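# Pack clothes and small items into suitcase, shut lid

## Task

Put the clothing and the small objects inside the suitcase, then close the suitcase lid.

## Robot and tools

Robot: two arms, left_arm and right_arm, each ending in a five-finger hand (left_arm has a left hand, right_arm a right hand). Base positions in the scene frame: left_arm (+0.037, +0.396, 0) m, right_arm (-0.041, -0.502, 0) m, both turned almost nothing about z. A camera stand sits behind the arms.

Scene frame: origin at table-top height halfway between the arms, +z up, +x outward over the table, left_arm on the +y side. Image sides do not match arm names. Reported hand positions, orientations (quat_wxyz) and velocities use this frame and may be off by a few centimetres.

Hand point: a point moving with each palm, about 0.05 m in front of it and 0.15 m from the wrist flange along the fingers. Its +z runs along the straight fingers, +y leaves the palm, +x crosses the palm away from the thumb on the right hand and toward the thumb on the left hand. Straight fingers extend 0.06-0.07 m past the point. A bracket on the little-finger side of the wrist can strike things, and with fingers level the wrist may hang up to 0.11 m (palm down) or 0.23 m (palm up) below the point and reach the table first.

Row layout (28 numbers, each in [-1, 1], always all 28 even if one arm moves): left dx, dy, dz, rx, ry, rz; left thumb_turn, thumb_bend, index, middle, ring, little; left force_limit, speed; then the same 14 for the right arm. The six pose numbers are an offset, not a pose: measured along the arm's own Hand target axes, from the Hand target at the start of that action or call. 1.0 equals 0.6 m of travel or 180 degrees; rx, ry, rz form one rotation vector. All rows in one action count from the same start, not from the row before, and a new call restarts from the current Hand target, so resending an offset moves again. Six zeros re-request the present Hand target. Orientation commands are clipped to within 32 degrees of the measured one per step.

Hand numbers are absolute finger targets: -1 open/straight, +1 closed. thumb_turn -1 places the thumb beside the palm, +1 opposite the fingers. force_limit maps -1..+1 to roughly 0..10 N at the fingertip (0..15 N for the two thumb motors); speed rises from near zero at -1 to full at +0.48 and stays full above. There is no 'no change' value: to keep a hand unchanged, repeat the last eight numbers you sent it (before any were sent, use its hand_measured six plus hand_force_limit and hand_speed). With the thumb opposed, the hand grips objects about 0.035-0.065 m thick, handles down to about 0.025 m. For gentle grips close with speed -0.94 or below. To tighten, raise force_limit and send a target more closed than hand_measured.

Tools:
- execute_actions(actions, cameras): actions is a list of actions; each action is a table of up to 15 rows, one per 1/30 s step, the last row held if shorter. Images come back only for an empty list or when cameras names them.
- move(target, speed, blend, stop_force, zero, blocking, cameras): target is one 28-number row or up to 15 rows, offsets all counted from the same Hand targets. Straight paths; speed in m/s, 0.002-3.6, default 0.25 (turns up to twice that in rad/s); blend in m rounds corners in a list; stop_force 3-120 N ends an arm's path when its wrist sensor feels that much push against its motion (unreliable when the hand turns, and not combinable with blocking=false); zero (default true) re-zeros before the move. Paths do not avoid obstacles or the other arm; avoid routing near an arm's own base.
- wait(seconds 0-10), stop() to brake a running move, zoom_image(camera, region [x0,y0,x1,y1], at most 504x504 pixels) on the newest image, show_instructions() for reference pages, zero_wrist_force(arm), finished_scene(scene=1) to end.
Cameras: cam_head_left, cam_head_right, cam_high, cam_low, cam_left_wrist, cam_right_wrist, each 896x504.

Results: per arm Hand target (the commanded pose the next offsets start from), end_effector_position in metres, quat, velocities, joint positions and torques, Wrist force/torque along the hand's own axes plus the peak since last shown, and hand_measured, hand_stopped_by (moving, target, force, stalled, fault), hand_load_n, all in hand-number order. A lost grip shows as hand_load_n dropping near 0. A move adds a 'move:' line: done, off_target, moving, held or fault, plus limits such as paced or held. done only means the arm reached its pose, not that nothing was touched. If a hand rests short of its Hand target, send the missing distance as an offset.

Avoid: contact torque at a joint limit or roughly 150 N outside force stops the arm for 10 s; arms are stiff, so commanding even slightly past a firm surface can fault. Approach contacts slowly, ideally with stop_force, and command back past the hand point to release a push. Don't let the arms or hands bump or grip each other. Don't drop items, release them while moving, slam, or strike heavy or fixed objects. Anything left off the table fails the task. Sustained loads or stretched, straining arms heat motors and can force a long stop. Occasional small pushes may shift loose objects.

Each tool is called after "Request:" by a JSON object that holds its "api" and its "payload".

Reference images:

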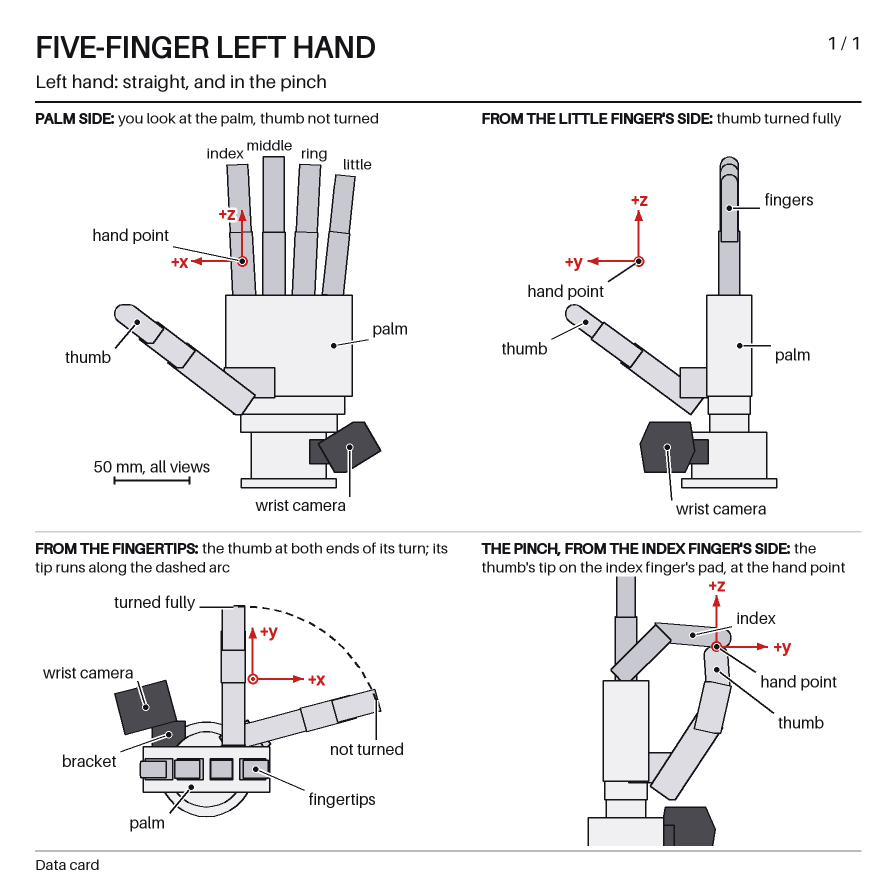

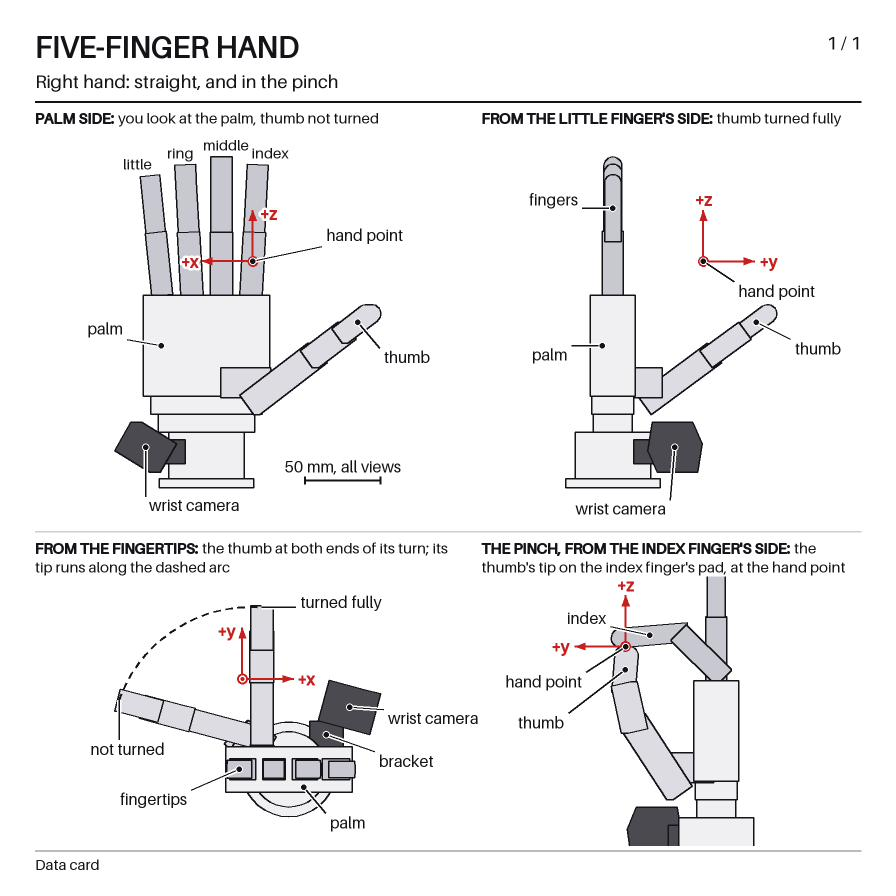

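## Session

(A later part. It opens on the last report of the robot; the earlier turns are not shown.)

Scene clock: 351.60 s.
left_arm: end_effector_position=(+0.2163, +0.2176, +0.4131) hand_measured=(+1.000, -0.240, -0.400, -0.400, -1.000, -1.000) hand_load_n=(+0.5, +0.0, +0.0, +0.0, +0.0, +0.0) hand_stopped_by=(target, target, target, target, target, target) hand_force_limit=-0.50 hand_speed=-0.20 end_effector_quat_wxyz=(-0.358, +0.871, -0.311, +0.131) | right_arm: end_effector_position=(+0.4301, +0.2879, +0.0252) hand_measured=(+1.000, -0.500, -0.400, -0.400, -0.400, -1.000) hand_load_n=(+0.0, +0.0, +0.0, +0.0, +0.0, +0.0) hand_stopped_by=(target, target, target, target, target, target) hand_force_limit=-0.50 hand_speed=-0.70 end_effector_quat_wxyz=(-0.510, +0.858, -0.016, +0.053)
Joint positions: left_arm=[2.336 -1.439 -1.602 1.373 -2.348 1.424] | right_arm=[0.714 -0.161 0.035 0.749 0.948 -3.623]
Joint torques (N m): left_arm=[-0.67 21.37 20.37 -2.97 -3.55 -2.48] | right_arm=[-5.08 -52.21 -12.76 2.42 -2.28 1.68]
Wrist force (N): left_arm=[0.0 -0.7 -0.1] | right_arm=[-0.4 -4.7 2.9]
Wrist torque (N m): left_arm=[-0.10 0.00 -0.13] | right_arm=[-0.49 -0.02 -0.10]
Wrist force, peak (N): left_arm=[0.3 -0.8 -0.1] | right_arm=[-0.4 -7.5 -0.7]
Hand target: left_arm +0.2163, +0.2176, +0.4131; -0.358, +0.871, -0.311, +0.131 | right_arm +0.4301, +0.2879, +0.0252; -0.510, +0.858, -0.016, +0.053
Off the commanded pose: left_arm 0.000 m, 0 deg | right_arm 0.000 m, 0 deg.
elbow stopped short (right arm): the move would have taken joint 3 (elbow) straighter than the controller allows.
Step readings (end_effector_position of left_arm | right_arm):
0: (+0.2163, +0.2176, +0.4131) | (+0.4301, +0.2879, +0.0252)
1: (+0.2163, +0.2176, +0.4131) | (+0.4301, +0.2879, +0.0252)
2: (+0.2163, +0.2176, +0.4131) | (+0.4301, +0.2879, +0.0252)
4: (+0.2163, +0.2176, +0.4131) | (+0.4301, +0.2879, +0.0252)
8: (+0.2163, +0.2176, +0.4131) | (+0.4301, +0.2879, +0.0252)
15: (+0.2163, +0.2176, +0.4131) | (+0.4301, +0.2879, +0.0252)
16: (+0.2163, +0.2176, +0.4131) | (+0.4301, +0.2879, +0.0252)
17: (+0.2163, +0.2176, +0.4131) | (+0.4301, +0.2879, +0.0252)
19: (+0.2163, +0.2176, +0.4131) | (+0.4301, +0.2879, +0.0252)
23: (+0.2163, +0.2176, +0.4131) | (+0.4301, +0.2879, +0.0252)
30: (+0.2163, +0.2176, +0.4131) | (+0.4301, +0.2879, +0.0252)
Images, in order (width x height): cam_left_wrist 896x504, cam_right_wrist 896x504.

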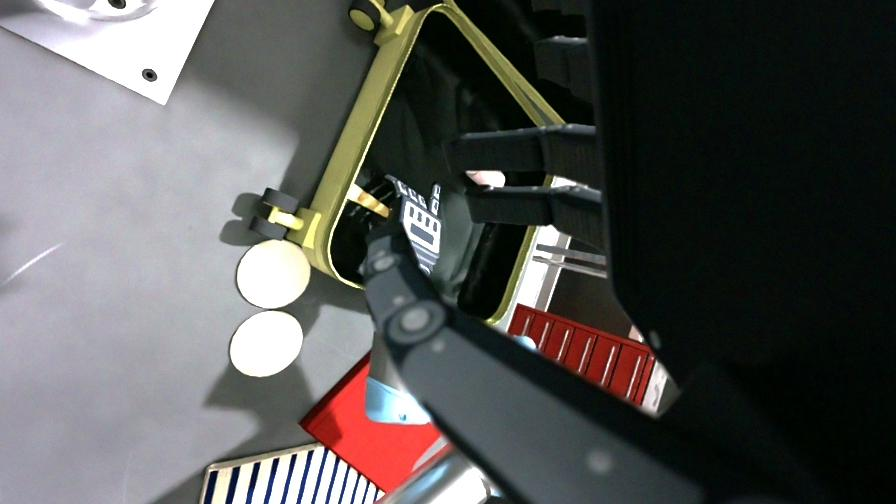

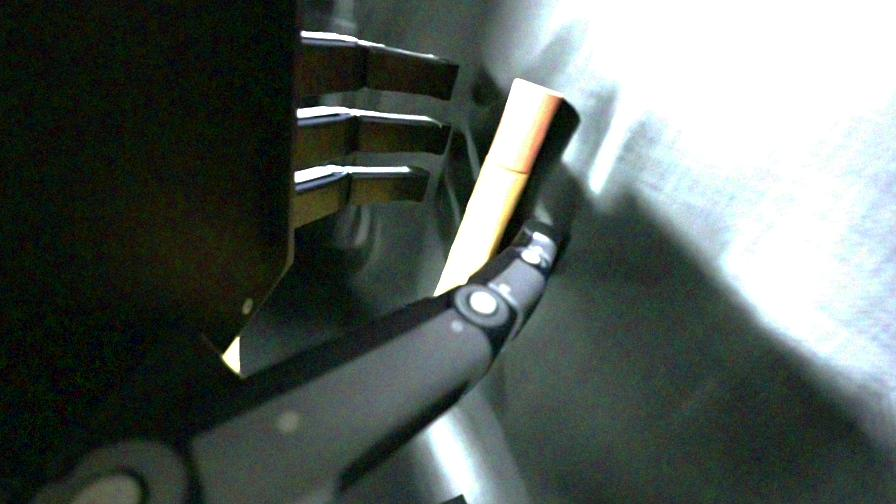

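Request:
{"api": "move", "payload": {"target": [[0, 0, 0, 0, 0, 0, 1, -0.24, -0.4, -0.4, -1, -1, -0.5, -0.2, 0.0249, -0.2923, -0.1577, 0, 0, 0, 1, -0.5, -0.4, -0.4, -0.4, -1, -0.5, -0.7],[0, 0, 0, 0, 0, 0, 1, -0.24, -0.4, -0.4, -1, -1, -0.5, -0.2, -0.0592, -0.1759, -0.6505, -0.0187, 0.2192, 0.1183, 1, -0.5, -0.4, -0.4, -0.4, -1, -0.5, -0.7]], "cameras": ["cam_left_wrist", "cam_high"], "speed": 0.3, "blend": [0.05, 0]}}

Scene clock: 367.27 s.
left_arm: end_effector_position=(+0.2163, +0.2176, +0.4131) hand_measured=(+1.000, -0.240, -0.400, -0.400, -1.000, -1.000) hand_load_n=(+0.0, +0.0, +0.5, +0.0, +0.0, +0.0) hand_stopped_by=(target, target, target, target, target, target) hand_force_limit=-0.50 hand_speed=-0.20 end_effector_quat_wxyz=(-0.358, +0.871, -0.311, +0.131) | right_arm: end_effector_position=(+0.3501, +0.0003, +0.3002) hand_measured=(+1.000, -0.500, -0.400, -0.400, -0.400, -1.000) hand_load_n=(+0.0, +0.0, +0.0, +0.0, +0.0, +0.0) hand_stopped_by=(target, target, target, target, target, target) hand_force_limit=-0.50 hand_speed=-0.70 end_effector_quat_wxyz=(-0.451, +0.787, -0.343, +0.244)
Joint positions: left_arm=[2.336 -1.439 -1.602 1.373 -2.348 1.424] | right_arm=[0.643 -1.379 1.425 0.448 1.562 -3.232]
Joint torques (N m): left_arm=[-3.21 20.85 19.5 -3.71 -3.57 -2.48] | right_arm=[8.93 -34.97 -13.72 -0.67 1.97 0.11]
Wrist force (N): left_arm=[0.1 -0.4 -0.1] | right_arm=[-0.5 -0.5 0.7]
Wrist torque (N m): left_arm=[-0.08 -0.01 -0.13] | right_arm=[-0.03 0.15 0.02]
Wrist force, peak (N): left_arm=[0.1 -0.8 -0.1] | right_arm=[-0.6 -5.0 3.0]
Hand target: left_arm +0.2163, +0.2176, +0.4131; -0.358, +0.871, -0.311, +0.131 | right_arm +0.3500, +0.0003, +0.3002; -0.451, +0.787, -0.343, +0.244
Off the commanded pose: left_arm 0.000 m, 0 deg | right_arm 0.000 m, 0 deg.
elbow stopped short (right arm): the move would have taken joint 3 (elbow) straighter than the controller allows.
move: done
Images, in order (width x height): cam_high 896x504, cam_left_wrist 896x504.

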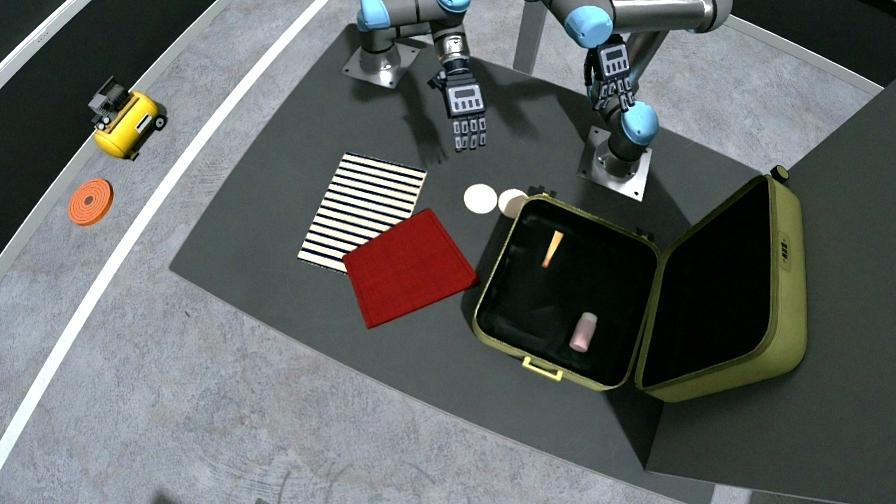

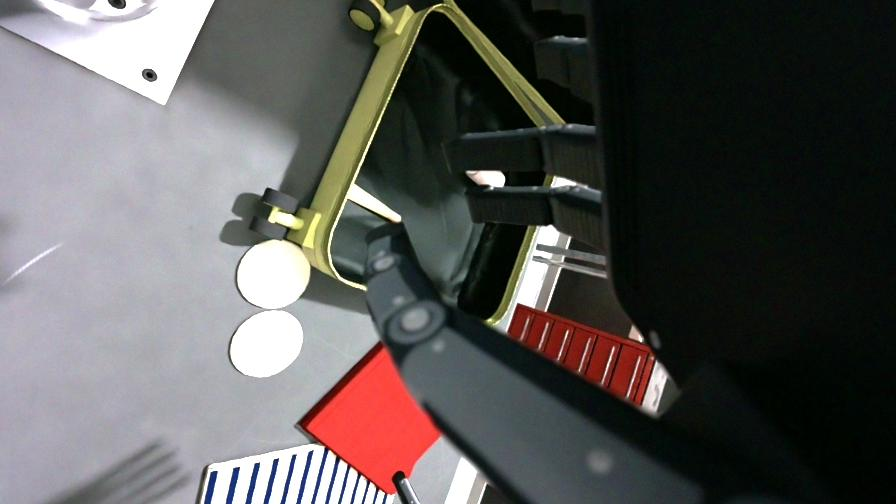

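Request:
{"api": "move", "payload": {"target": [[0, 0, 0, 0, 0, 0, 1, -1, -1, -1, -1, -1, -0.5, 0, 0.2285, 0.142, -0.5078, -0.0967, 0.1667, 0.1528, 0, -1, -1, -1, -1, -1, -0.5, 0],[0.3557, 0.4317, 0.2634, -0.0016, 0.1967, 0.1984, 1, -1, -1, -1, -1, -1, -0.5, 0, 0.2285, 0.142, -0.5078, -0.0967, 0.1667, 0.1528, 0, -1, -1, -1, -1, -1, -0.5, 0]], "cameras": ["cam_left_wrist", "cam_right_wrist", "cam_high", "cam_low"], "speed": 0.3, "blend": [0.05, 0]}}

Scene clock: 381.83 s.
left_arm: end_effector_position=(+0.3363, +0.0252, +0.1196) hand_measured=(+1.000, -1.000, -1.000, -1.000, -1.000, -1.000) hand_load_n=(+0.0, +0.0, +0.0, +0.0, +0.0, +0.0) hand_stopped_by=(target, target, target, target, target, target) hand_force_limit=-0.50 hand_speed=0.00 end_effector_quat_wxyz=(-0.268, +0.656, -0.652, +0.270) | right_arm: end_effector_position=(+0.1999, -0.2996, +0.3802) hand_measured=(+0.000, -1.000, -1.000, -1.000, -1.000, -1.000) hand_load_n=(+0.0, +0.0, +0.0, +0.0, +0.0, +0.0) hand_stopped_by=(target, target, target, target, target, target) hand_force_limit=-0.50 hand_speed=0.00 end_effector_quat_wxyz=(-0.271, +0.653, -0.653, +0.271)
Joint positions: left_arm=[2.374 -1.776 -1.845 2.675 -2.075 2.545] | right_arm=[0.282 -1.939 1.656 1.09 1.777 -2.931]
Joint torques (N m): left_arm=[-10.71 22.05 22.77 1.57 0.7 2.64] | right_arm=[-11.59 -11.76 -24.71 3.33 -1.89 -2.05]
Wrist force (N): left_arm=[0.0 -0.8 0.1] | right_arm=[-0.6 0.0 0.8]
Wrist torque (N m): left_arm=[-0.13 0.02 -0.14] | right_arm=[0.00 0.11 0.05]
Wrist force, peak (N): left_arm=[-1.0 -1.9 -1.0] | right_arm=[-1.4 -2.1 2.9]
Hand target: left_arm +0.3363, +0.0250, +0.1195; -0.268, +0.656, -0.652, +0.270 | right_arm +0.1999, -0.2996, +0.3802; -0.271, +0.653, -0.653, +0.271
Off the commanded pose: left_arm 0.000 m, 0 deg | right_arm 0.000 m, 0 deg.
move: done; blend cut to 0 m at target 1
Images, in order (width x height): cam_high 896x504, cam_low 896x504, cam_left_wrist 896x504, cam_right_wrist 896x504.

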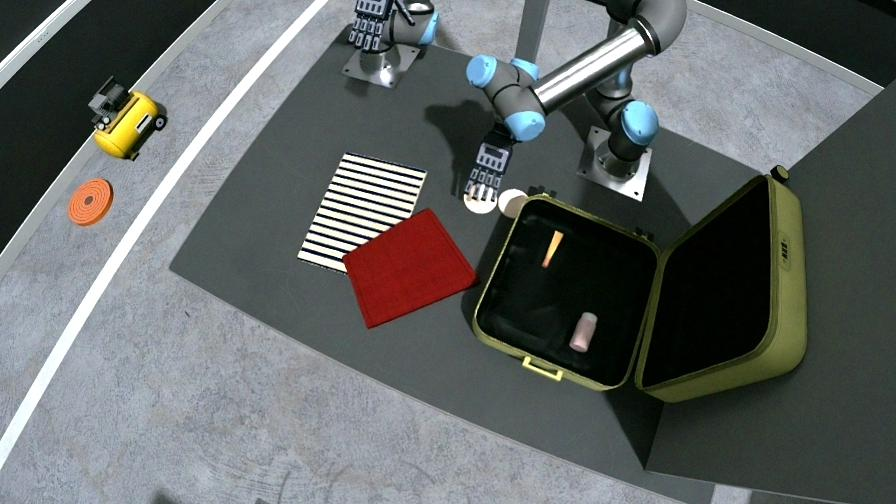

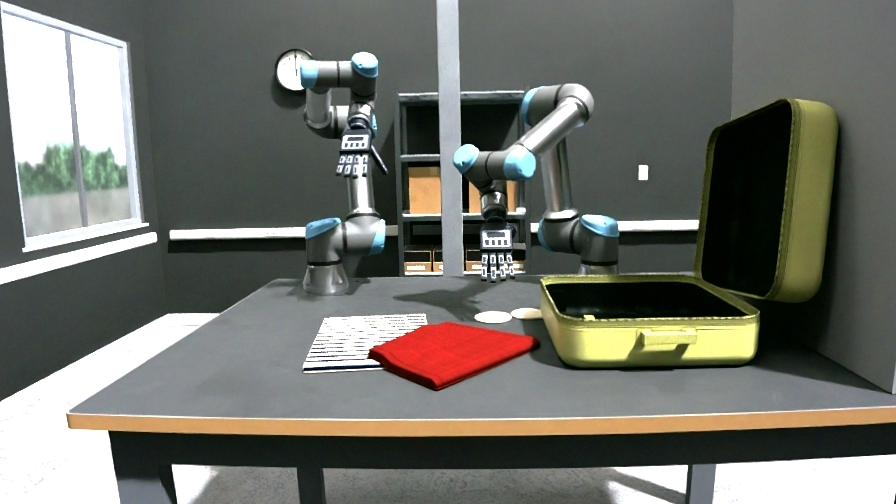

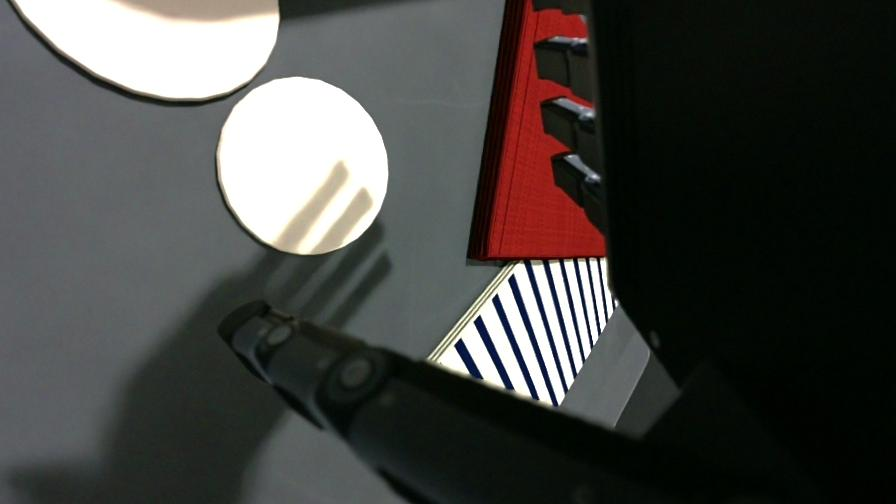

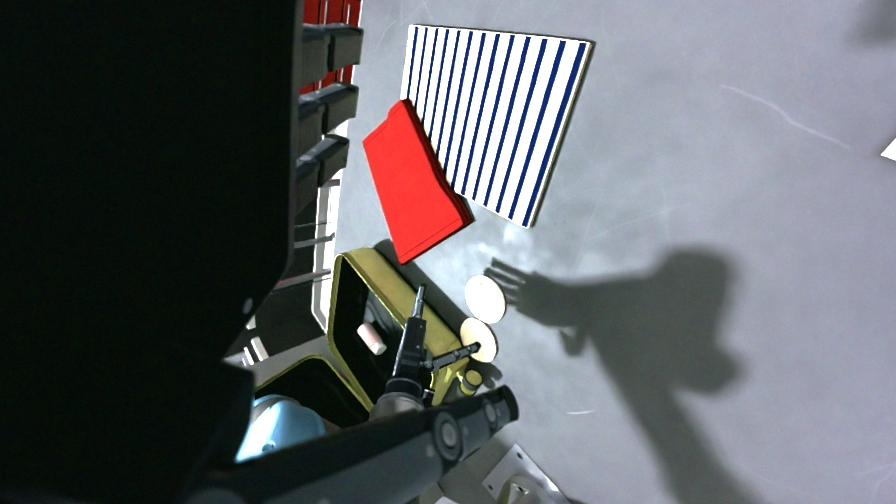

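Request:
{"api": "move", "payload": {"target": [-0.02, 0.094, 0.0698, 0.0278, 0, 0, 1, -1, -1, -1, -1, -1, -0.5, 0, 0, 0, 0, 0, 0, 0, 0, -1, -1, -1, -1, -1, -0.5, 0], "cameras": ["cam_left_wrist"], "speed": 0.15}}

Scene clock: 388.37 s.
left_arm: end_effector_position=(+0.3256, +0.0366, +0.0500) hand_measured=(+1.000, -1.000, -1.000, -1.000, -1.000, -1.000) hand_load_n=(+0.0, +0.0, +0.0, +0.0, +0.0, +0.0) hand_stopped_by=(target, target, target, target, target, target) hand_force_limit=-0.50 hand_speed=0.00 end_effector_quat_wxyz=(-0.297, +0.643, -0.639, +0.298) | right_arm: end_effector_position=(+0.1999, -0.2996, +0.3802) hand_measured=(+0.000, -1.000, -1.000, -1.000, -1.000, -1.000) hand_load_n=(+0.0, +0.0, +0.0, +0.0, +0.0, +0.0) hand_stopped_by=(target, target, target, target, target, target) hand_force_limit=-0.50 hand_speed=0.00 end_effector_quat_wxyz=(-0.271, +0.653, -0.653, +0.271)
Joint positions: left_arm=[2.338 -1.824 -2.018 2.964 -2.145 2.556] | right_arm=[0.282 -1.939 1.656 1.09 1.777 -2.931]
Joint torques (N m): left_arm=[13.56 38.26 8.66 1.62 0.13 -1.56] | right_arm=[-11.51 -12.07 -24.16 3.1 -1.73 -2.04]
Wrist force (N): left_arm=[0.2 -0.9 -0.2] | right_arm=[-0.6 0.0 0.5]
Wrist torque (N m): left_arm=[-0.16 -0.04 -0.18] | right_arm=[0.03 0.12 0.06]
Wrist force, peak (N): left_arm=[0.3 -2.2 -0.8] | right_arm=[-0.8 0.0 0.8]
Hand target: left_arm +0.3257, +0.0367, +0.0500; -0.297, +0.644, -0.639, +0.298 | right_arm +0.1999, -0.2996, +0.3802; -0.271, +0.653, -0.653, +0.271
Off the commanded pose: left_arm 0.000 m, 0 deg | right_arm 0.000 m, 0 deg.
move: done
Images, in order (width x height): cam_left_wrist 896x504.

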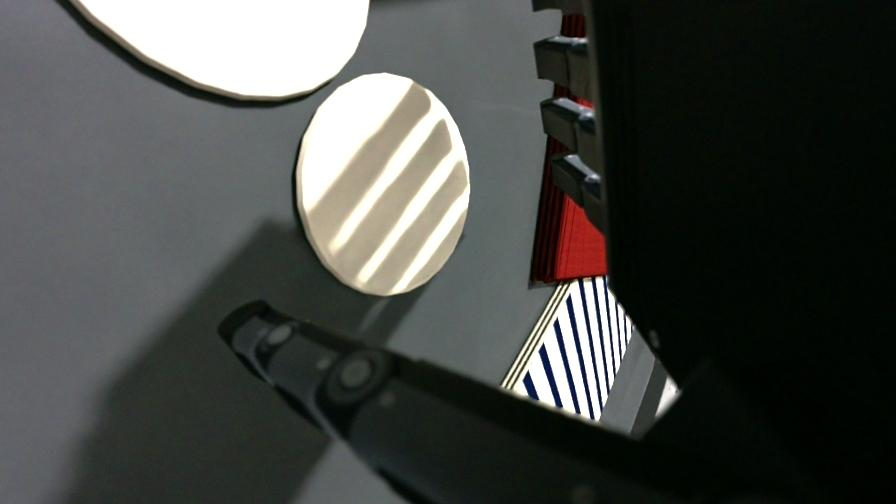

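Request:
{"api": "move", "payload": {"target": [0.0008, 0.0325, 0.0327, 0, 0, 0, 1, -1, -1, -1, -1, -1, -0.5, 0, 0, 0, 0, 0, 0, 0, 0, -1, -1, -1, -1, -1, -0.5, 0], "cameras": ["cam_left_wrist", "cam_right_wrist"], "speed": 0.02, "stop_force": 3}}

Scene clock: 393.10 s.
left_arm: end_effector_position=(+0.3281, +0.0361, +0.0225) hand_measured=(+1.000, -1.000, -1.000, -1.000, -1.000, -1.000) hand_load_n=(+0.0, +0.0, +0.5, +0.0, +0.0, -0.5) hand_stopped_by=(target, target, target, target, target, target) hand_force_limit=-0.50 hand_speed=0.00 end_effector_quat_wxyz=(-0.297, +0.644, -0.639, +0.298) | right_arm: end_effector_position=(+0.1999, -0.2996, +0.3802) hand_measured=(+0.000, -1.000, -1.000, -1.000, -1.000, -1.000) hand_load_n=(-0.5, +0.0, +0.0, +0.0, +0.0, +0.0) hand_stopped_by=(target, target, target, target, target, target) hand_force_limit=-0.50 hand_speed=0.00 end_effector_quat_wxyz=(-0.271, +0.653, -0.653, +0.271)
Joint positions: left_arm=[2.342 -1.875 -2.041 3.04 -2.143 2.56] | right_arm=[0.282 -1.939 1.656 1.09 1.777 -2.931]
Joint torques (N m): left_arm=[4 42.55 19.18 -3.16 -0.27 0.97] | right_arm=[-11.83 -11.87 -23.78 3.08 -1.79 -1.95]
Wrist force (N): left_arm=[0.3 -0.6 -0.3] | right_arm=[-0.7 -0.2 0.5]
Wrist torque (N m): left_arm=[-0.11 -0.03 -0.20] | right_arm=[0.00 0.14 0.05]
Wrist force, peak (N): left_arm=[0.1 -1.3 -0.4] | right_arm=[-0.8 -0.3 0.6]
Hand target: left_arm +0.3281, +0.0361, +0.0225; -0.297, +0.644, -0.639, +0.298 | right_arm +0.1999, -0.2996, +0.3802; -0.271, +0.653, -0.653, +0.271
Off the commanded pose: left_arm 0.000 m, 0 deg | right_arm 0.000 m, 0 deg.
move: done
Images, in order (width x height): cam_left_wrist 896x504, cam_right_wrist 896x504.

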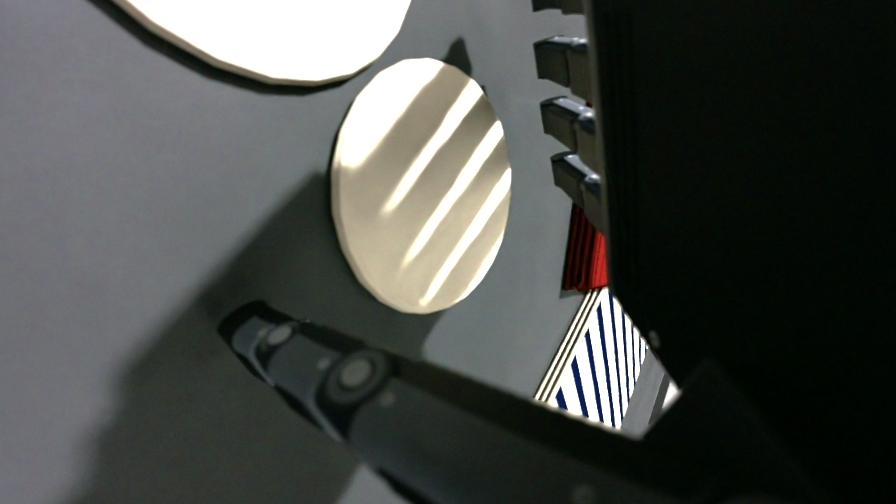

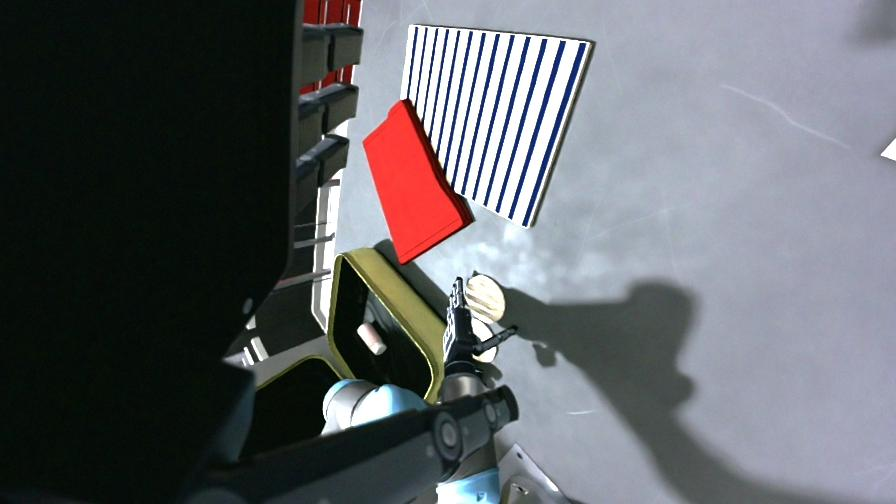

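Request:
{"api": "zoom_image", "payload": {"camera": "cam_right_wrist", "region": [410, 240, 560, 390]}}

Scaled by 3.360.

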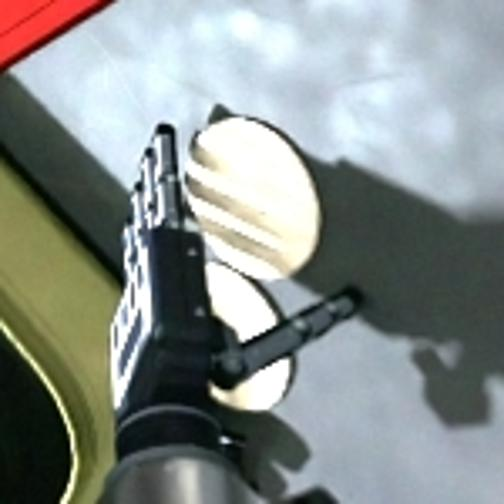

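Request:
{"api": "execute_actions", "payload": {"actions": [[[0,0,0,0,0,0, 1,-0.85,-0.8,-0.8,-0.8,-1,-0.6,-0.7, 0,0,0,0,0,0, 0,-1,-1,-1,-1,-1,-0.5,0]]], "cameras": ["cam_left_wrist", "cam_right_wrist"]}}

Request:
{"api": "zoom_image", "payload": {"camera": "cam_right_wrist", "region": [410, 240, 560, 390]}}

Scene clock: 396.73 s.
left_arm: end_effector_position=(+0.3281, +0.0360, +0.0225) hand_measured=(+1.000, -0.850, -0.800, -0.800, -0.800, -1.000) hand_load_n=(+0.0, +0.0, +0.0, +0.0, +0.0, +0.0) hand_stopped_by=(target, target, target, target, target, target) hand_force_limit=-0.60 hand_speed=-0.70 end_effector_quat_wxyz=(-0.297, +0.644, -0.639, +0.298) | right_arm: end_effector_position=(+0.1999, -0.2996, +0.3802) hand_measured=(+0.000, -1.000, -1.000, -1.000, -1.000, -1.000) hand_load_n=(+0.0, +0.0, +0.0, +0.0, -0.5, +0.0) hand_stopped_by=(target, target, target, target, target, target) hand_force_limit=-0.50 hand_speed=0.00 end_effector_quat_wxyz=(-0.271, +0.653, -0.653, +0.271)
Joint positions: left_arm=[2.342 -1.875 -2.041 3.04 -2.143 2.56] | right_arm=[0.282 -1.939 1.656 1.09 1.777 -2.931]
Joint torques (N m): left_arm=[-9.27 42.31 17.85 -2.79 -2.65 -2.44] | right_arm=[-11.96 -11.87 -24.09 3.16 -1.66 -1.92]
Wrist force (N): left_arm=[0.3 -0.6 -0.2] | right_arm=[-0.5 -0.2 0.6]
Wrist torque (N m): left_arm=[-0.11 -0.03 -0.20] | right_arm=[0.00 0.10 0.06]
Wrist force, peak (N): left_arm=[0.1 -1.0 -0.5] | right_arm=[-0.7 -0.2 0.8]
Hand target: left_arm +0.3281, +0.0361, +0.0225; -0.297, +0.644, -0.639, +0.298 | right_arm +0.1999, -0.2996, +0.3802; -0.271, +0.653, -0.653, +0.271
Off the commanded pose: left_arm 0.000 m, 0 deg | right_arm 0.000 m, 0 deg.
Step readings (end_effector_position of left_arm | right_arm):
0: (+0.3281, +0.0361, +0.0225) | (+0.1999, -0.2996, +0.3802)
1: (+0.3281, +0.0361, +0.0225) | (+0.1999, -0.2996, +0.3802)
2: (+0.3281, +0.0361, +0.0225) | (+0.1999, -0.2996, +0.3802)
4: (+0.3281, +0.0361, +0.0225) | (+0.1999, -0.2996, +0.3802)
8: (+0.3281, +0.0360, +0.0225) | (+0.1999, -0.2996, +0.3802)
15: (+0.3281, +0.0360, +0.0225) | (+0.1999, -0.2996, +0.3802)
Images, in order (width x height): cam_left_wrist 896x504, cam_right_wrist 896x504.

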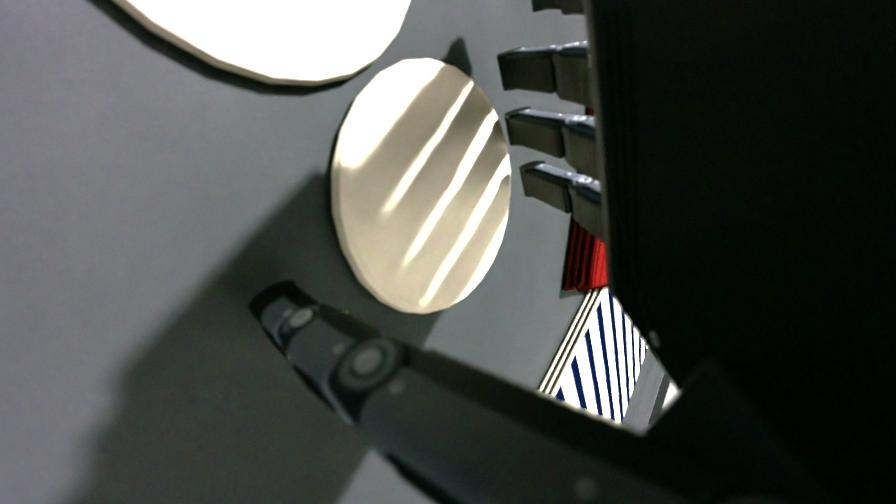

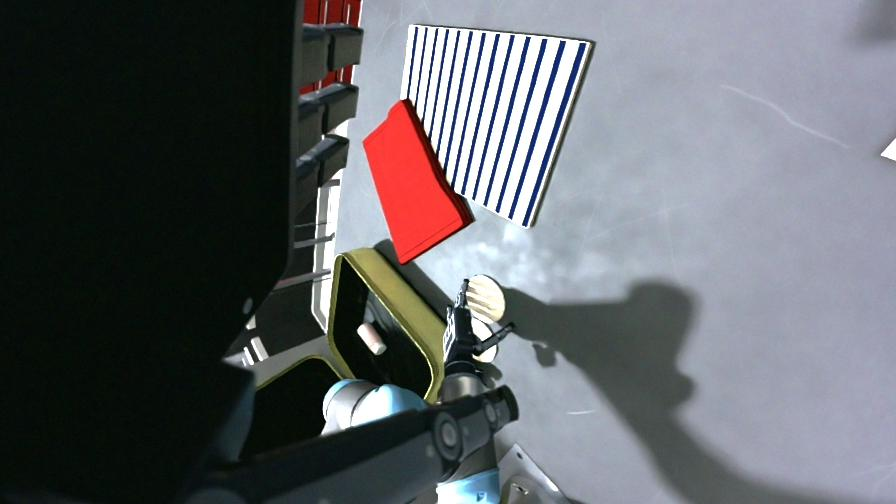

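Scaled by 3.360.

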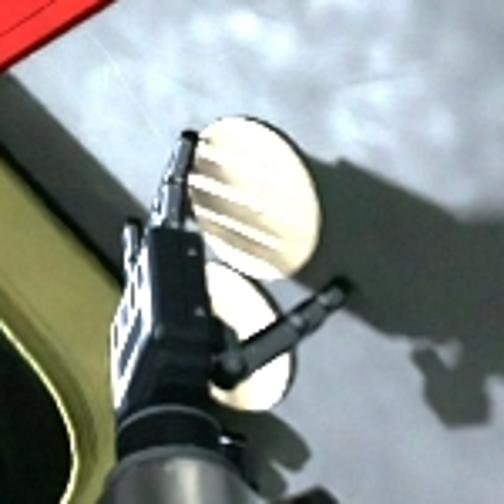

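Request:
{"api": "execute_actions", "payload": {"actions": [[[0,-0.0035,0.008,0,0,0, 1,-0.85,-0.8,-0.8,-0.8,-1,-0.6,-0.7, 0,0,0,0,0,0, 0,-1,-1,-1,-1,-1,-0.5,0]],[[0,0,0,0,0,0, 1,-0.6,-0.5,-0.5,-0.5,-1,-0.6,-0.88, 0,0,0,0,0,0, 0,-1,-1,-1,-1,-1,-0.5,0]],[[0,0,0,0,0,0, 1,-0.6,-0.5,-0.5,-0.5,-1,-0.6,-0.88, 0,0,0,0,0,0, 0,-1,-1,-1,-1,-1,-0.5,0]],[[0,0,0,0,0,0, 1,-0.6,-0.5,-0.5,-0.5,-1,-0.6,-0.88, 0,0,0,0,0,0, 0,-1,-1,-1,-1,-1,-0.5,0]]], "cameras": ["cam_left_wrist", "cam_right_wrist"]}}

Request:
{"api": "zoom_image", "payload": {"camera": "cam_right_wrist", "region": [410, 240, 560, 390]}}

Scene clock: 402.00 s.
left_arm: end_effector_position=(+0.3331, +0.0361, +0.0210) hand_measured=(+1.000, -0.600, -0.546, -0.656, -0.500, -1.000) hand_load_n=(+0.0, +0.0, +2.0, +0.0, +0.5, +0.0) hand_stopped_by=(target, target, force, force, target, target) hand_force_limit=-0.60 hand_speed=-0.88 end_effector_quat_wxyz=(-0.297, +0.644, -0.639, +0.298) | right_arm: end_effector_position=(+0.1999, -0.2996, +0.3802) hand_measured=(+0.000, -1.000, -1.000, -1.000, -1.000, -1.000) hand_load_n=(+0.0, +0.0, -0.5, +0.0, +0.0, +0.0) hand_stopped_by=(target, target, target, target, target, target) hand_force_limit=-0.50 hand_speed=0.00 end_effector_quat_wxyz=(-0.271, +0.653, -0.653, +0.271)
Joint positions: left_arm=[2.353 -1.88 -2.037 3.047 -2.136 2.569] | right_arm=[0.282 -1.939 1.656 1.09 1.777 -2.931]
Joint torques (N m): left_arm=[-10.65 36.03 6.94 -2.43 0.4 -1.82] | right_arm=[-11.98 -11.26 -24.45 3.09 -1.59 -1.89]
Wrist force (N): left_arm=[0.3 -3.6 -0.7] | right_arm=[-0.5 -0.1 0.4]
Wrist torque (N m): left_arm=[-0.09 -0.02 -0.16] | right_arm=[0.03 0.10 0.06]
Wrist force, peak (N): left_arm=[0.0 -4.6 -1.3] | right_arm=[-0.9 -0.3 0.6]
Hand target: left_arm +0.3331, +0.0361, +0.0210; -0.297, +0.644, -0.639, +0.298 | right_arm +0.1999, -0.2996, +0.3802; -0.271, +0.653, -0.653, +0.271
Off the commanded pose: left_arm 0.000 m, 0 deg | right_arm 0.000 m, 0 deg.
Step readings (end_effector_position of left_arm | right_arm):
0: (+0.3281, +0.0361, +0.0225) | (+0.1999, -0.2996, +0.3802)
1: (+0.3282, +0.0361, +0.0225) | (+0.1999, -0.2996, +0.3802)
2: (+0.3294, +0.0361, +0.0222) | (+0.1999, -0.2996, +0.3802)
4: (+0.3326, +0.0361, +0.0212) | (+0.1999, -0.2996, +0.3802)
8: (+0.3335, +0.0360, +0.0209) | (+0.1999, -0.2996, +0.3802)
15: (+0.3331, +0.0361, +0.0210) | (+0.1999, -0.2996, +0.3802)
16: (+0.3331, +0.0361, +0.0210) | (+0.1999, -0.2996, +0.3802)
17: (+0.3331, +0.0361, +0.0210) | (+0.1999, -0.2996, +0.3802)
19: (+0.3331, +0.0361, +0.0210) | (+0.1999, -0.2996, +0.3802)
23: (+0.3331, +0.0361, +0.0210) | (+0.1999, -0.2996, +0.3802)
30: (+0.3331, +0.0361, +0.0210) | (+0.1999, -0.2996, +0.3802)
31: (+0.3331, +0.0361, +0.0210) | (+0.1999, -0.2996, +0.3802)
32: (+0.3331, +0.0361, +0.0210) | (+0.1999, -0.2996, +0.3802)
34: (+0.3331, +0.0361, +0.0210) | (+0.1999, -0.2996, +0.3802)
38: (+0.3331, +0.0361, +0.0210) | (+0.1999, -0.2996, +0.3802)
45: (+0.3331, +0.0361, +0.0210) | (+0.1999, -0.2996, +0.3802)
46: (+0.3331, +0.0361, +0.0210) | (+0.1999, -0.2996, +0.3802)
47: (+0.3331, +0.0361, +0.0210) | (+0.1999, -0.2996, +0.3802)
49: (+0.3331, +0.0361, +0.0210) | (+0.1999, -0.2996, +0.3802)
53: (+0.3331, +0.0361, +0.0210) | (+0.1999, -0.2996, +0.3802)
60: (+0.3331, +0.0361, +0.0210) | (+0.1999, -0.2996, +0.3802)
Images, in order (width x height): cam_left_wrist 896x504, cam_right_wrist 896x504.

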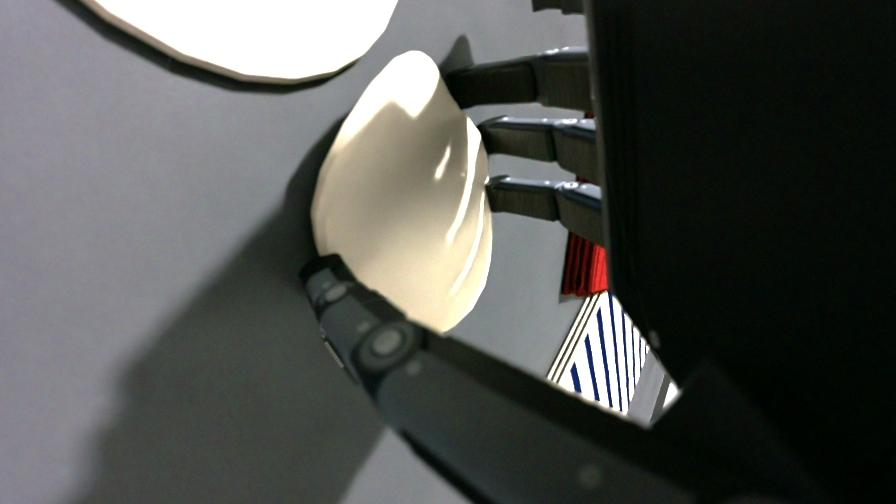

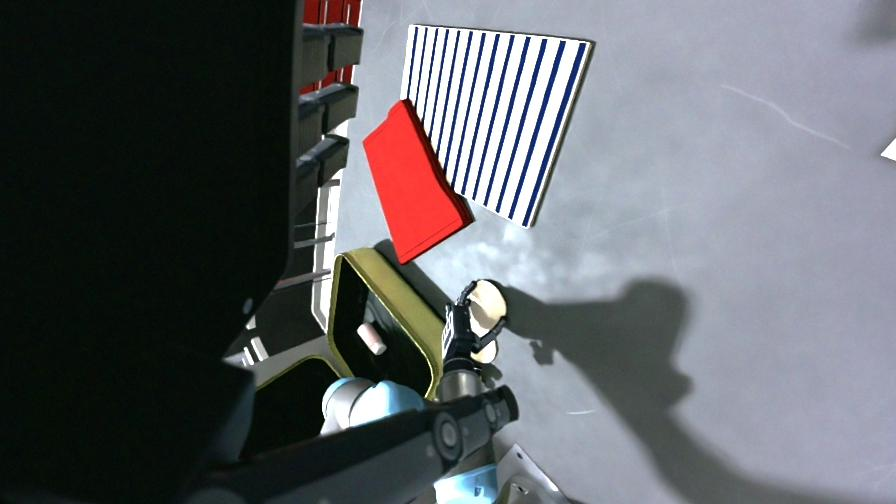

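Scaled by 3.360.

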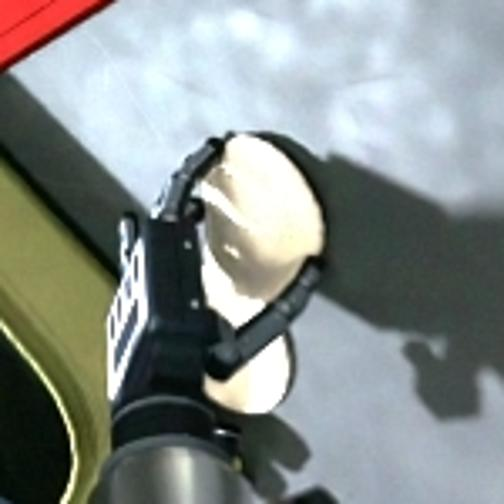

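Request:
{"api": "execute_actions", "payload": {"actions": [[[0,0,0,0,0,0, 1,-0.35,-0.3,-0.3,-0.3,-1,-0.5,-0.8, 0,0,0,0,0,0, 0,-1,-1,-1,-1,-1,-0.5,0]],[[0,0,0,0,0,0, 1,-0.35,-0.3,-0.3,-0.3,-1,-0.5,-0.8, 0,0,0,0,0,0, 0,-1,-1,-1,-1,-1,-0.5,0]],[[0,0,0,0,0,0, 1,-0.35,-0.3,-0.3,-0.3,-1,-0.5,-0.8, 0,0,0,0,0,0, 0,-1,-1,-1,-1,-1,-0.5,0]]], "cameras": ["cam_left_wrist", "cam_right_wrist"]}}

Scene clock: 404.90 s.
left_arm: end_effector_position=(+0.3331, +0.0361, +0.0210) hand_measured=(+1.000, -0.350, -0.510, -0.586, -0.354, -1.000) hand_load_n=(+0.0, +0.5, +2.0, +1.5, +1.5, +0.0) hand_stopped_by=(target, target, force, force, force, target) hand_force_limit=-0.50 hand_speed=-0.80 end_effector_quat_wxyz=(-0.297, +0.644, -0.639, +0.298) | right_arm: end_effector_position=(+0.1999, -0.2996, +0.3802) hand_measured=(+0.000, -1.000, -1.000, -1.000, -1.000, -1.000) hand_load_n=(+0.0, +0.0, +0.0, +0.0, +0.0, +0.0) hand_stopped_by=(target, target, target, target, target, target) hand_force_limit=-0.50 hand_speed=0.00 end_effector_quat_wxyz=(-0.271, +0.653, -0.653, +0.271)
Joint positions: left_arm=[2.353 -1.88 -2.037 3.047 -2.136 2.569] | right_arm=[0.282 -1.939 1.656 1.09 1.777 -2.931]
Joint torques (N m): left_arm=[-8.16 22.69 7.68 -1.25 1.34 -1.26] | right_arm=[-11.76 -11.32 -24.21 3.04 -1.47 -1.81]
Wrist force (N): left_arm=[2.5 -8.7 -2.8] | right_arm=[-0.2 -0.2 0.5]
Wrist torque (N m): left_arm=[0.16 -0.03 0.14] | right_arm=[-0.01 0.07 0.07]
Wrist force, peak (N): left_arm=[2.2 -10.8 -3.8] | right_arm=[-0.7 -0.1 0.9]
Hand target: left_arm +0.3331, +0.0361, +0.0210; -0.297, +0.644, -0.639, +0.298 | right_arm +0.1999, -0.2996, +0.3802; -0.271, +0.653, -0.653, +0.271
Off the commanded pose: left_arm 0.000 m, 0 deg | right_arm 0.000 m, 0 deg.
Step readings (end_effector_position of left_arm | right_arm):
0: (+0.3331, +0.0361, +0.0210) | (+0.1999, -0.2996, +0.3802)
1: (+0.3331, +0.0361, +0.0210) | (+0.1999, -0.2996, +0.3802)
2: (+0.3331, +0.0361, +0.0210) | (+0.1999, -0.2996, +0.3802)
4: (+0.3331, +0.0361, +0.0210) | (+0.1999, -0.2996, +0.3802)
8: (+0.3331, +0.0361, +0.0210) | (+0.1999, -0.2996, +0.3802)
15: (+0.3331, +0.0361, +0.0210) | (+0.1999, -0.2996, +0.3802)
16: (+0.3331, +0.0361, +0.0210) | (+0.1999, -0.2996, +0.3802)
17: (+0.3331, +0.0361, +0.0210) | (+0.1999, -0.2996, +0.3802)
19: (+0.3331, +0.0361, +0.0210) | (+0.1999, -0.2996, +0.3802)
23: (+0.3331, +0.0361, +0.0210) | (+0.1999, -0.2996, +0.3802)
30: (+0.3331, +0.0361, +0.0210) | (+0.1999, -0.2996, +0.3802)
31: (+0.3331, +0.0361, +0.0210) | (+0.1999, -0.2996, +0.3802)
32: (+0.3331, +0.0361, +0.0210) | (+0.1999, -0.2996, +0.3802)
34: (+0.3331, +0.0361, +0.0210) | (+0.1999, -0.2996, +0.3802)
38: (+0.3331, +0.0361, +0.0210) | (+0.1999, -0.2996, +0.3802)
45: (+0.3331, +0.0361, +0.0210) | (+0.1999, -0.2996, +0.3802)
Images, in order (width x height): cam_left_wrist 896x504, cam_right_wrist 896x504.

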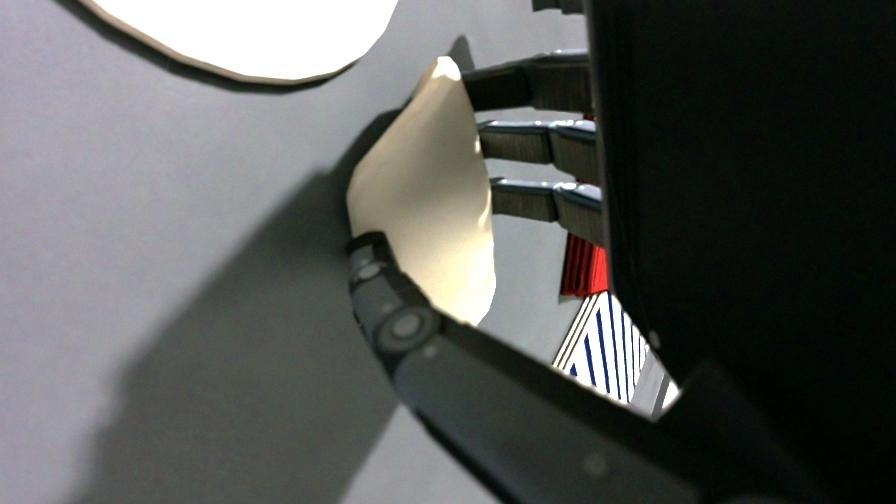

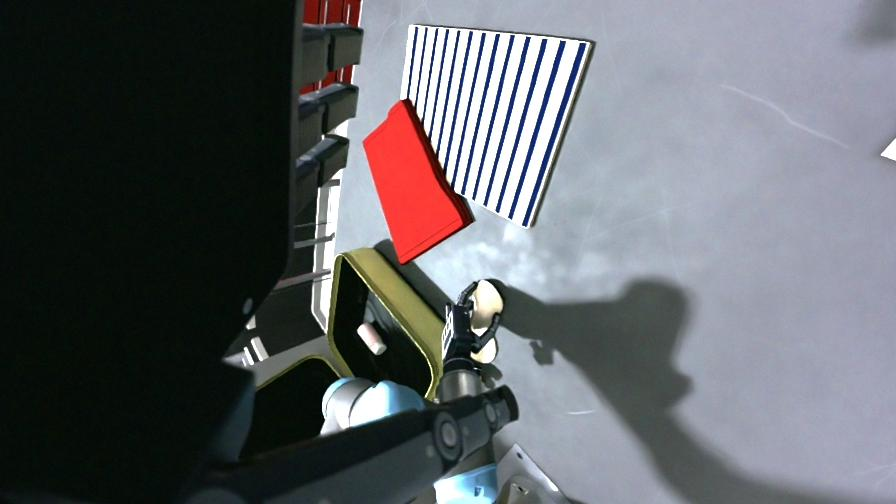

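Request:
{"api": "execute_actions", "payload": {"actions": [[[0,-0.0077,-0.0064,0,0,0, 1,-0.35,-0.2,-0.2,-0.2,-1,-0.5,-0.8, 0,0,0,0,0,0, 0,-1,-1,-1,-1,-1,-0.5,0]],[[0,0,0,0,0,0, 1,-0.2,-0.15,-0.15,-0.15,-1,-0.5,-0.8, 0,0,0,0,0,0, 0,-1,-1,-1,-1,-1,-0.5,0]],[[0,0,0,0,0,0, 1,-0.2,-0.15,-0.15,-0.15,-1,-0.5,-0.8, 0,0,0,0,0,0, 0,-1,-1,-1,-1,-1,-0.5,0]],[[0,-0.0038,-0.0032,0,0,0, 1,-0.2,-0.15,-0.15,-0.15,-1,-0.5,-0.8, 0,0,0,0,0,0, 0,-1,-1,-1,-1,-1,-0.5,0]]], "cameras": ["cam_left_wrist", "cam_right_wrist"]}}

Scene clock: 408.40 s.
left_arm: end_effector_position=(+0.3332, +0.0361, +0.0300) hand_measured=(+1.000, -0.200, -0.150, -0.150, -0.150, -1.000) hand_load_n=(+0.0, +0.5, +0.0, +0.0, +0.0, +0.0) hand_stopped_by=(target, target, target, target, target, target) hand_force_limit=-0.50 hand_speed=-0.80 end_effector_quat_wxyz=(-0.297, +0.644, -0.639, +0.298) | right_arm: end_effector_position=(+0.1999, -0.2996, +0.3802) hand_measured=(+0.000, -1.000, -1.000, -1.000, -1.000, -1.000) hand_load_n=(+0.0, +0.0, +0.0, +0.0, +0.0, +0.0) hand_stopped_by=(target, target, target, target, target, target) hand_force_limit=-0.50 hand_speed=0.00 end_effector_quat_wxyz=(-0.271, +0.653, -0.653, +0.271)
Joint positions: left_arm=[2.353 -1.864 -2.029 3.023 -2.136 2.569] | right_arm=[0.282 -1.939 1.656 1.09 1.777 -2.931]
Joint torques (N m): left_arm=[11.42 17.8 6.72 1.75 -2.36 1.69] | right_arm=[-11.83 -11.64 -23.72 3.04 -1.42 -1.85]
Wrist force (N): left_arm=[0.3 -0.8 -0.4] | right_arm=[-0.6 -0.2 0.9]
Wrist torque (N m): left_arm=[-0.11 -0.03 -0.12] | right_arm=[-0.01 0.09 0.06]
Wrist force, peak (N): left_arm=[2.1 -10.4 -4.2] | right_arm=[-0.8 -0.3 0.7]
Hand target: left_arm +0.3332, +0.0361, +0.0300; -0.297, +0.644, -0.639, +0.298 | right_arm +0.1999, -0.2996, +0.3802; -0.271, +0.653, -0.653, +0.271
Off the commanded pose: left_arm 0.000 m, 0 deg | right_arm 0.000 m, 0 deg.
Step readings (end_effector_position of left_arm | right_arm):
0: (+0.3331, +0.0361, +0.0210) | (+0.1999, -0.2996, +0.3802)
1: (+0.3331, +0.0361, +0.0211) | (+0.1999, -0.2996, +0.3802)
2: (+0.3331, +0.0361, +0.0224) | (+0.1999, -0.2996, +0.3802)
4: (+0.3330, +0.0361, +0.0263) | (+0.1999, -0.2996, +0.3802)
8: (+0.3331, +0.0361, +0.0274) | (+0.1999, -0.2996, +0.3802)
15: (+0.3332, +0.0360, +0.0270) | (+0.1999, -0.2996, +0.3802)
16: (+0.3332, +0.0360, +0.0270) | (+0.1999, -0.2996, +0.3802)
17: (+0.3332, +0.0360, +0.0270) | (+0.1999, -0.2996, +0.3802)
19: (+0.3332, +0.0361, +0.0270) | (+0.1999, -0.2996, +0.3802)
23: (+0.3332, +0.0361, +0.0270) | (+0.1999, -0.2996, +0.3802)
30: (+0.3332, +0.0361, +0.0270) | (+0.1999, -0.2996, +0.3802)
31: (+0.3332, +0.0361, +0.0270) | (+0.1999, -0.2996, +0.3802)
32: (+0.3332, +0.0361, +0.0270) | (+0.1999, -0.2996, +0.3802)
34: (+0.3332, +0.0361, +0.0270) | (+0.1999, -0.2996, +0.3802)
38: (+0.3332, +0.0361, +0.0270) | (+0.1999, -0.2996, +0.3802)
45: (+0.3332, +0.0361, +0.0270) | (+0.1999, -0.2996, +0.3802)
46: (+0.3331, +0.0361, +0.0270) | (+0.1999, -0.2996, +0.3802)
47: (+0.3331, +0.0362, +0.0275) | (+0.1999, -0.2996, +0.3802)
49: (+0.3331, +0.0362, +0.0296) | (+0.1999, -0.2996, +0.3802)
53: (+0.3331, +0.0362, +0.0302) | (+0.1999, -0.2996, +0.3802)
60: (+0.3332, +0.0361, +0.0300) | (+0.1999, -0.2996, +0.3802)
Images, in order (width x height): cam_left_wrist 896x504, cam_right_wrist 896x504.

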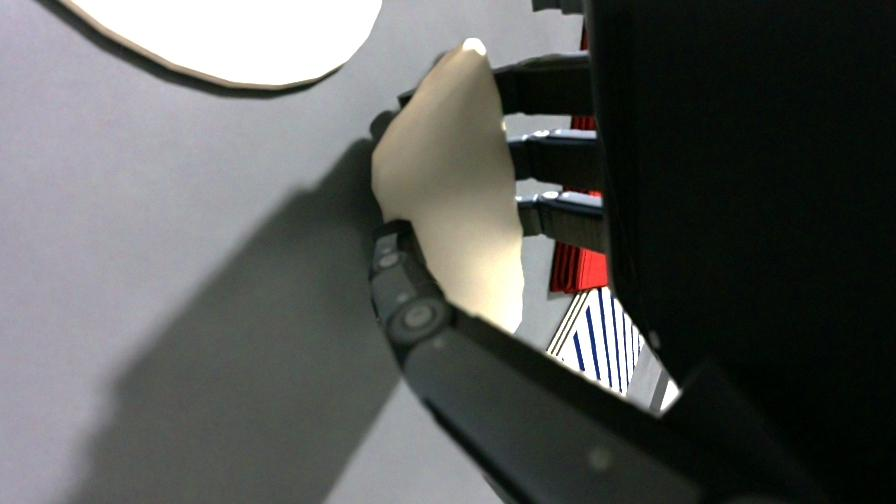

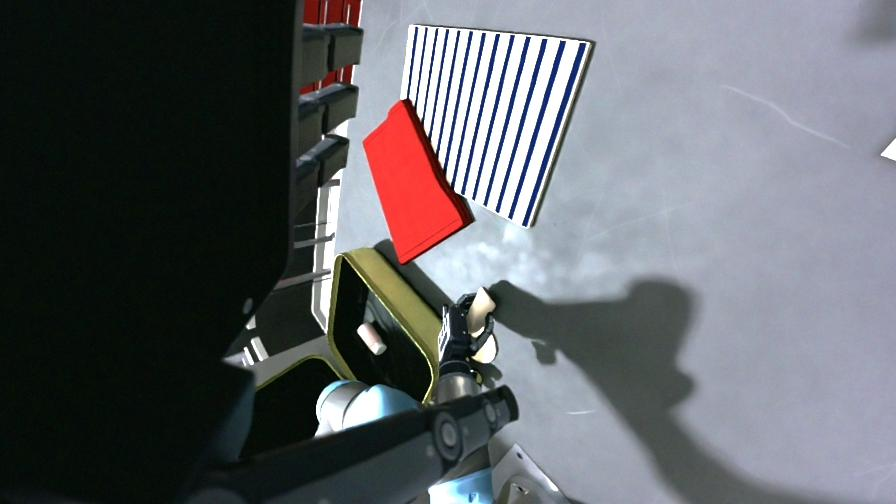

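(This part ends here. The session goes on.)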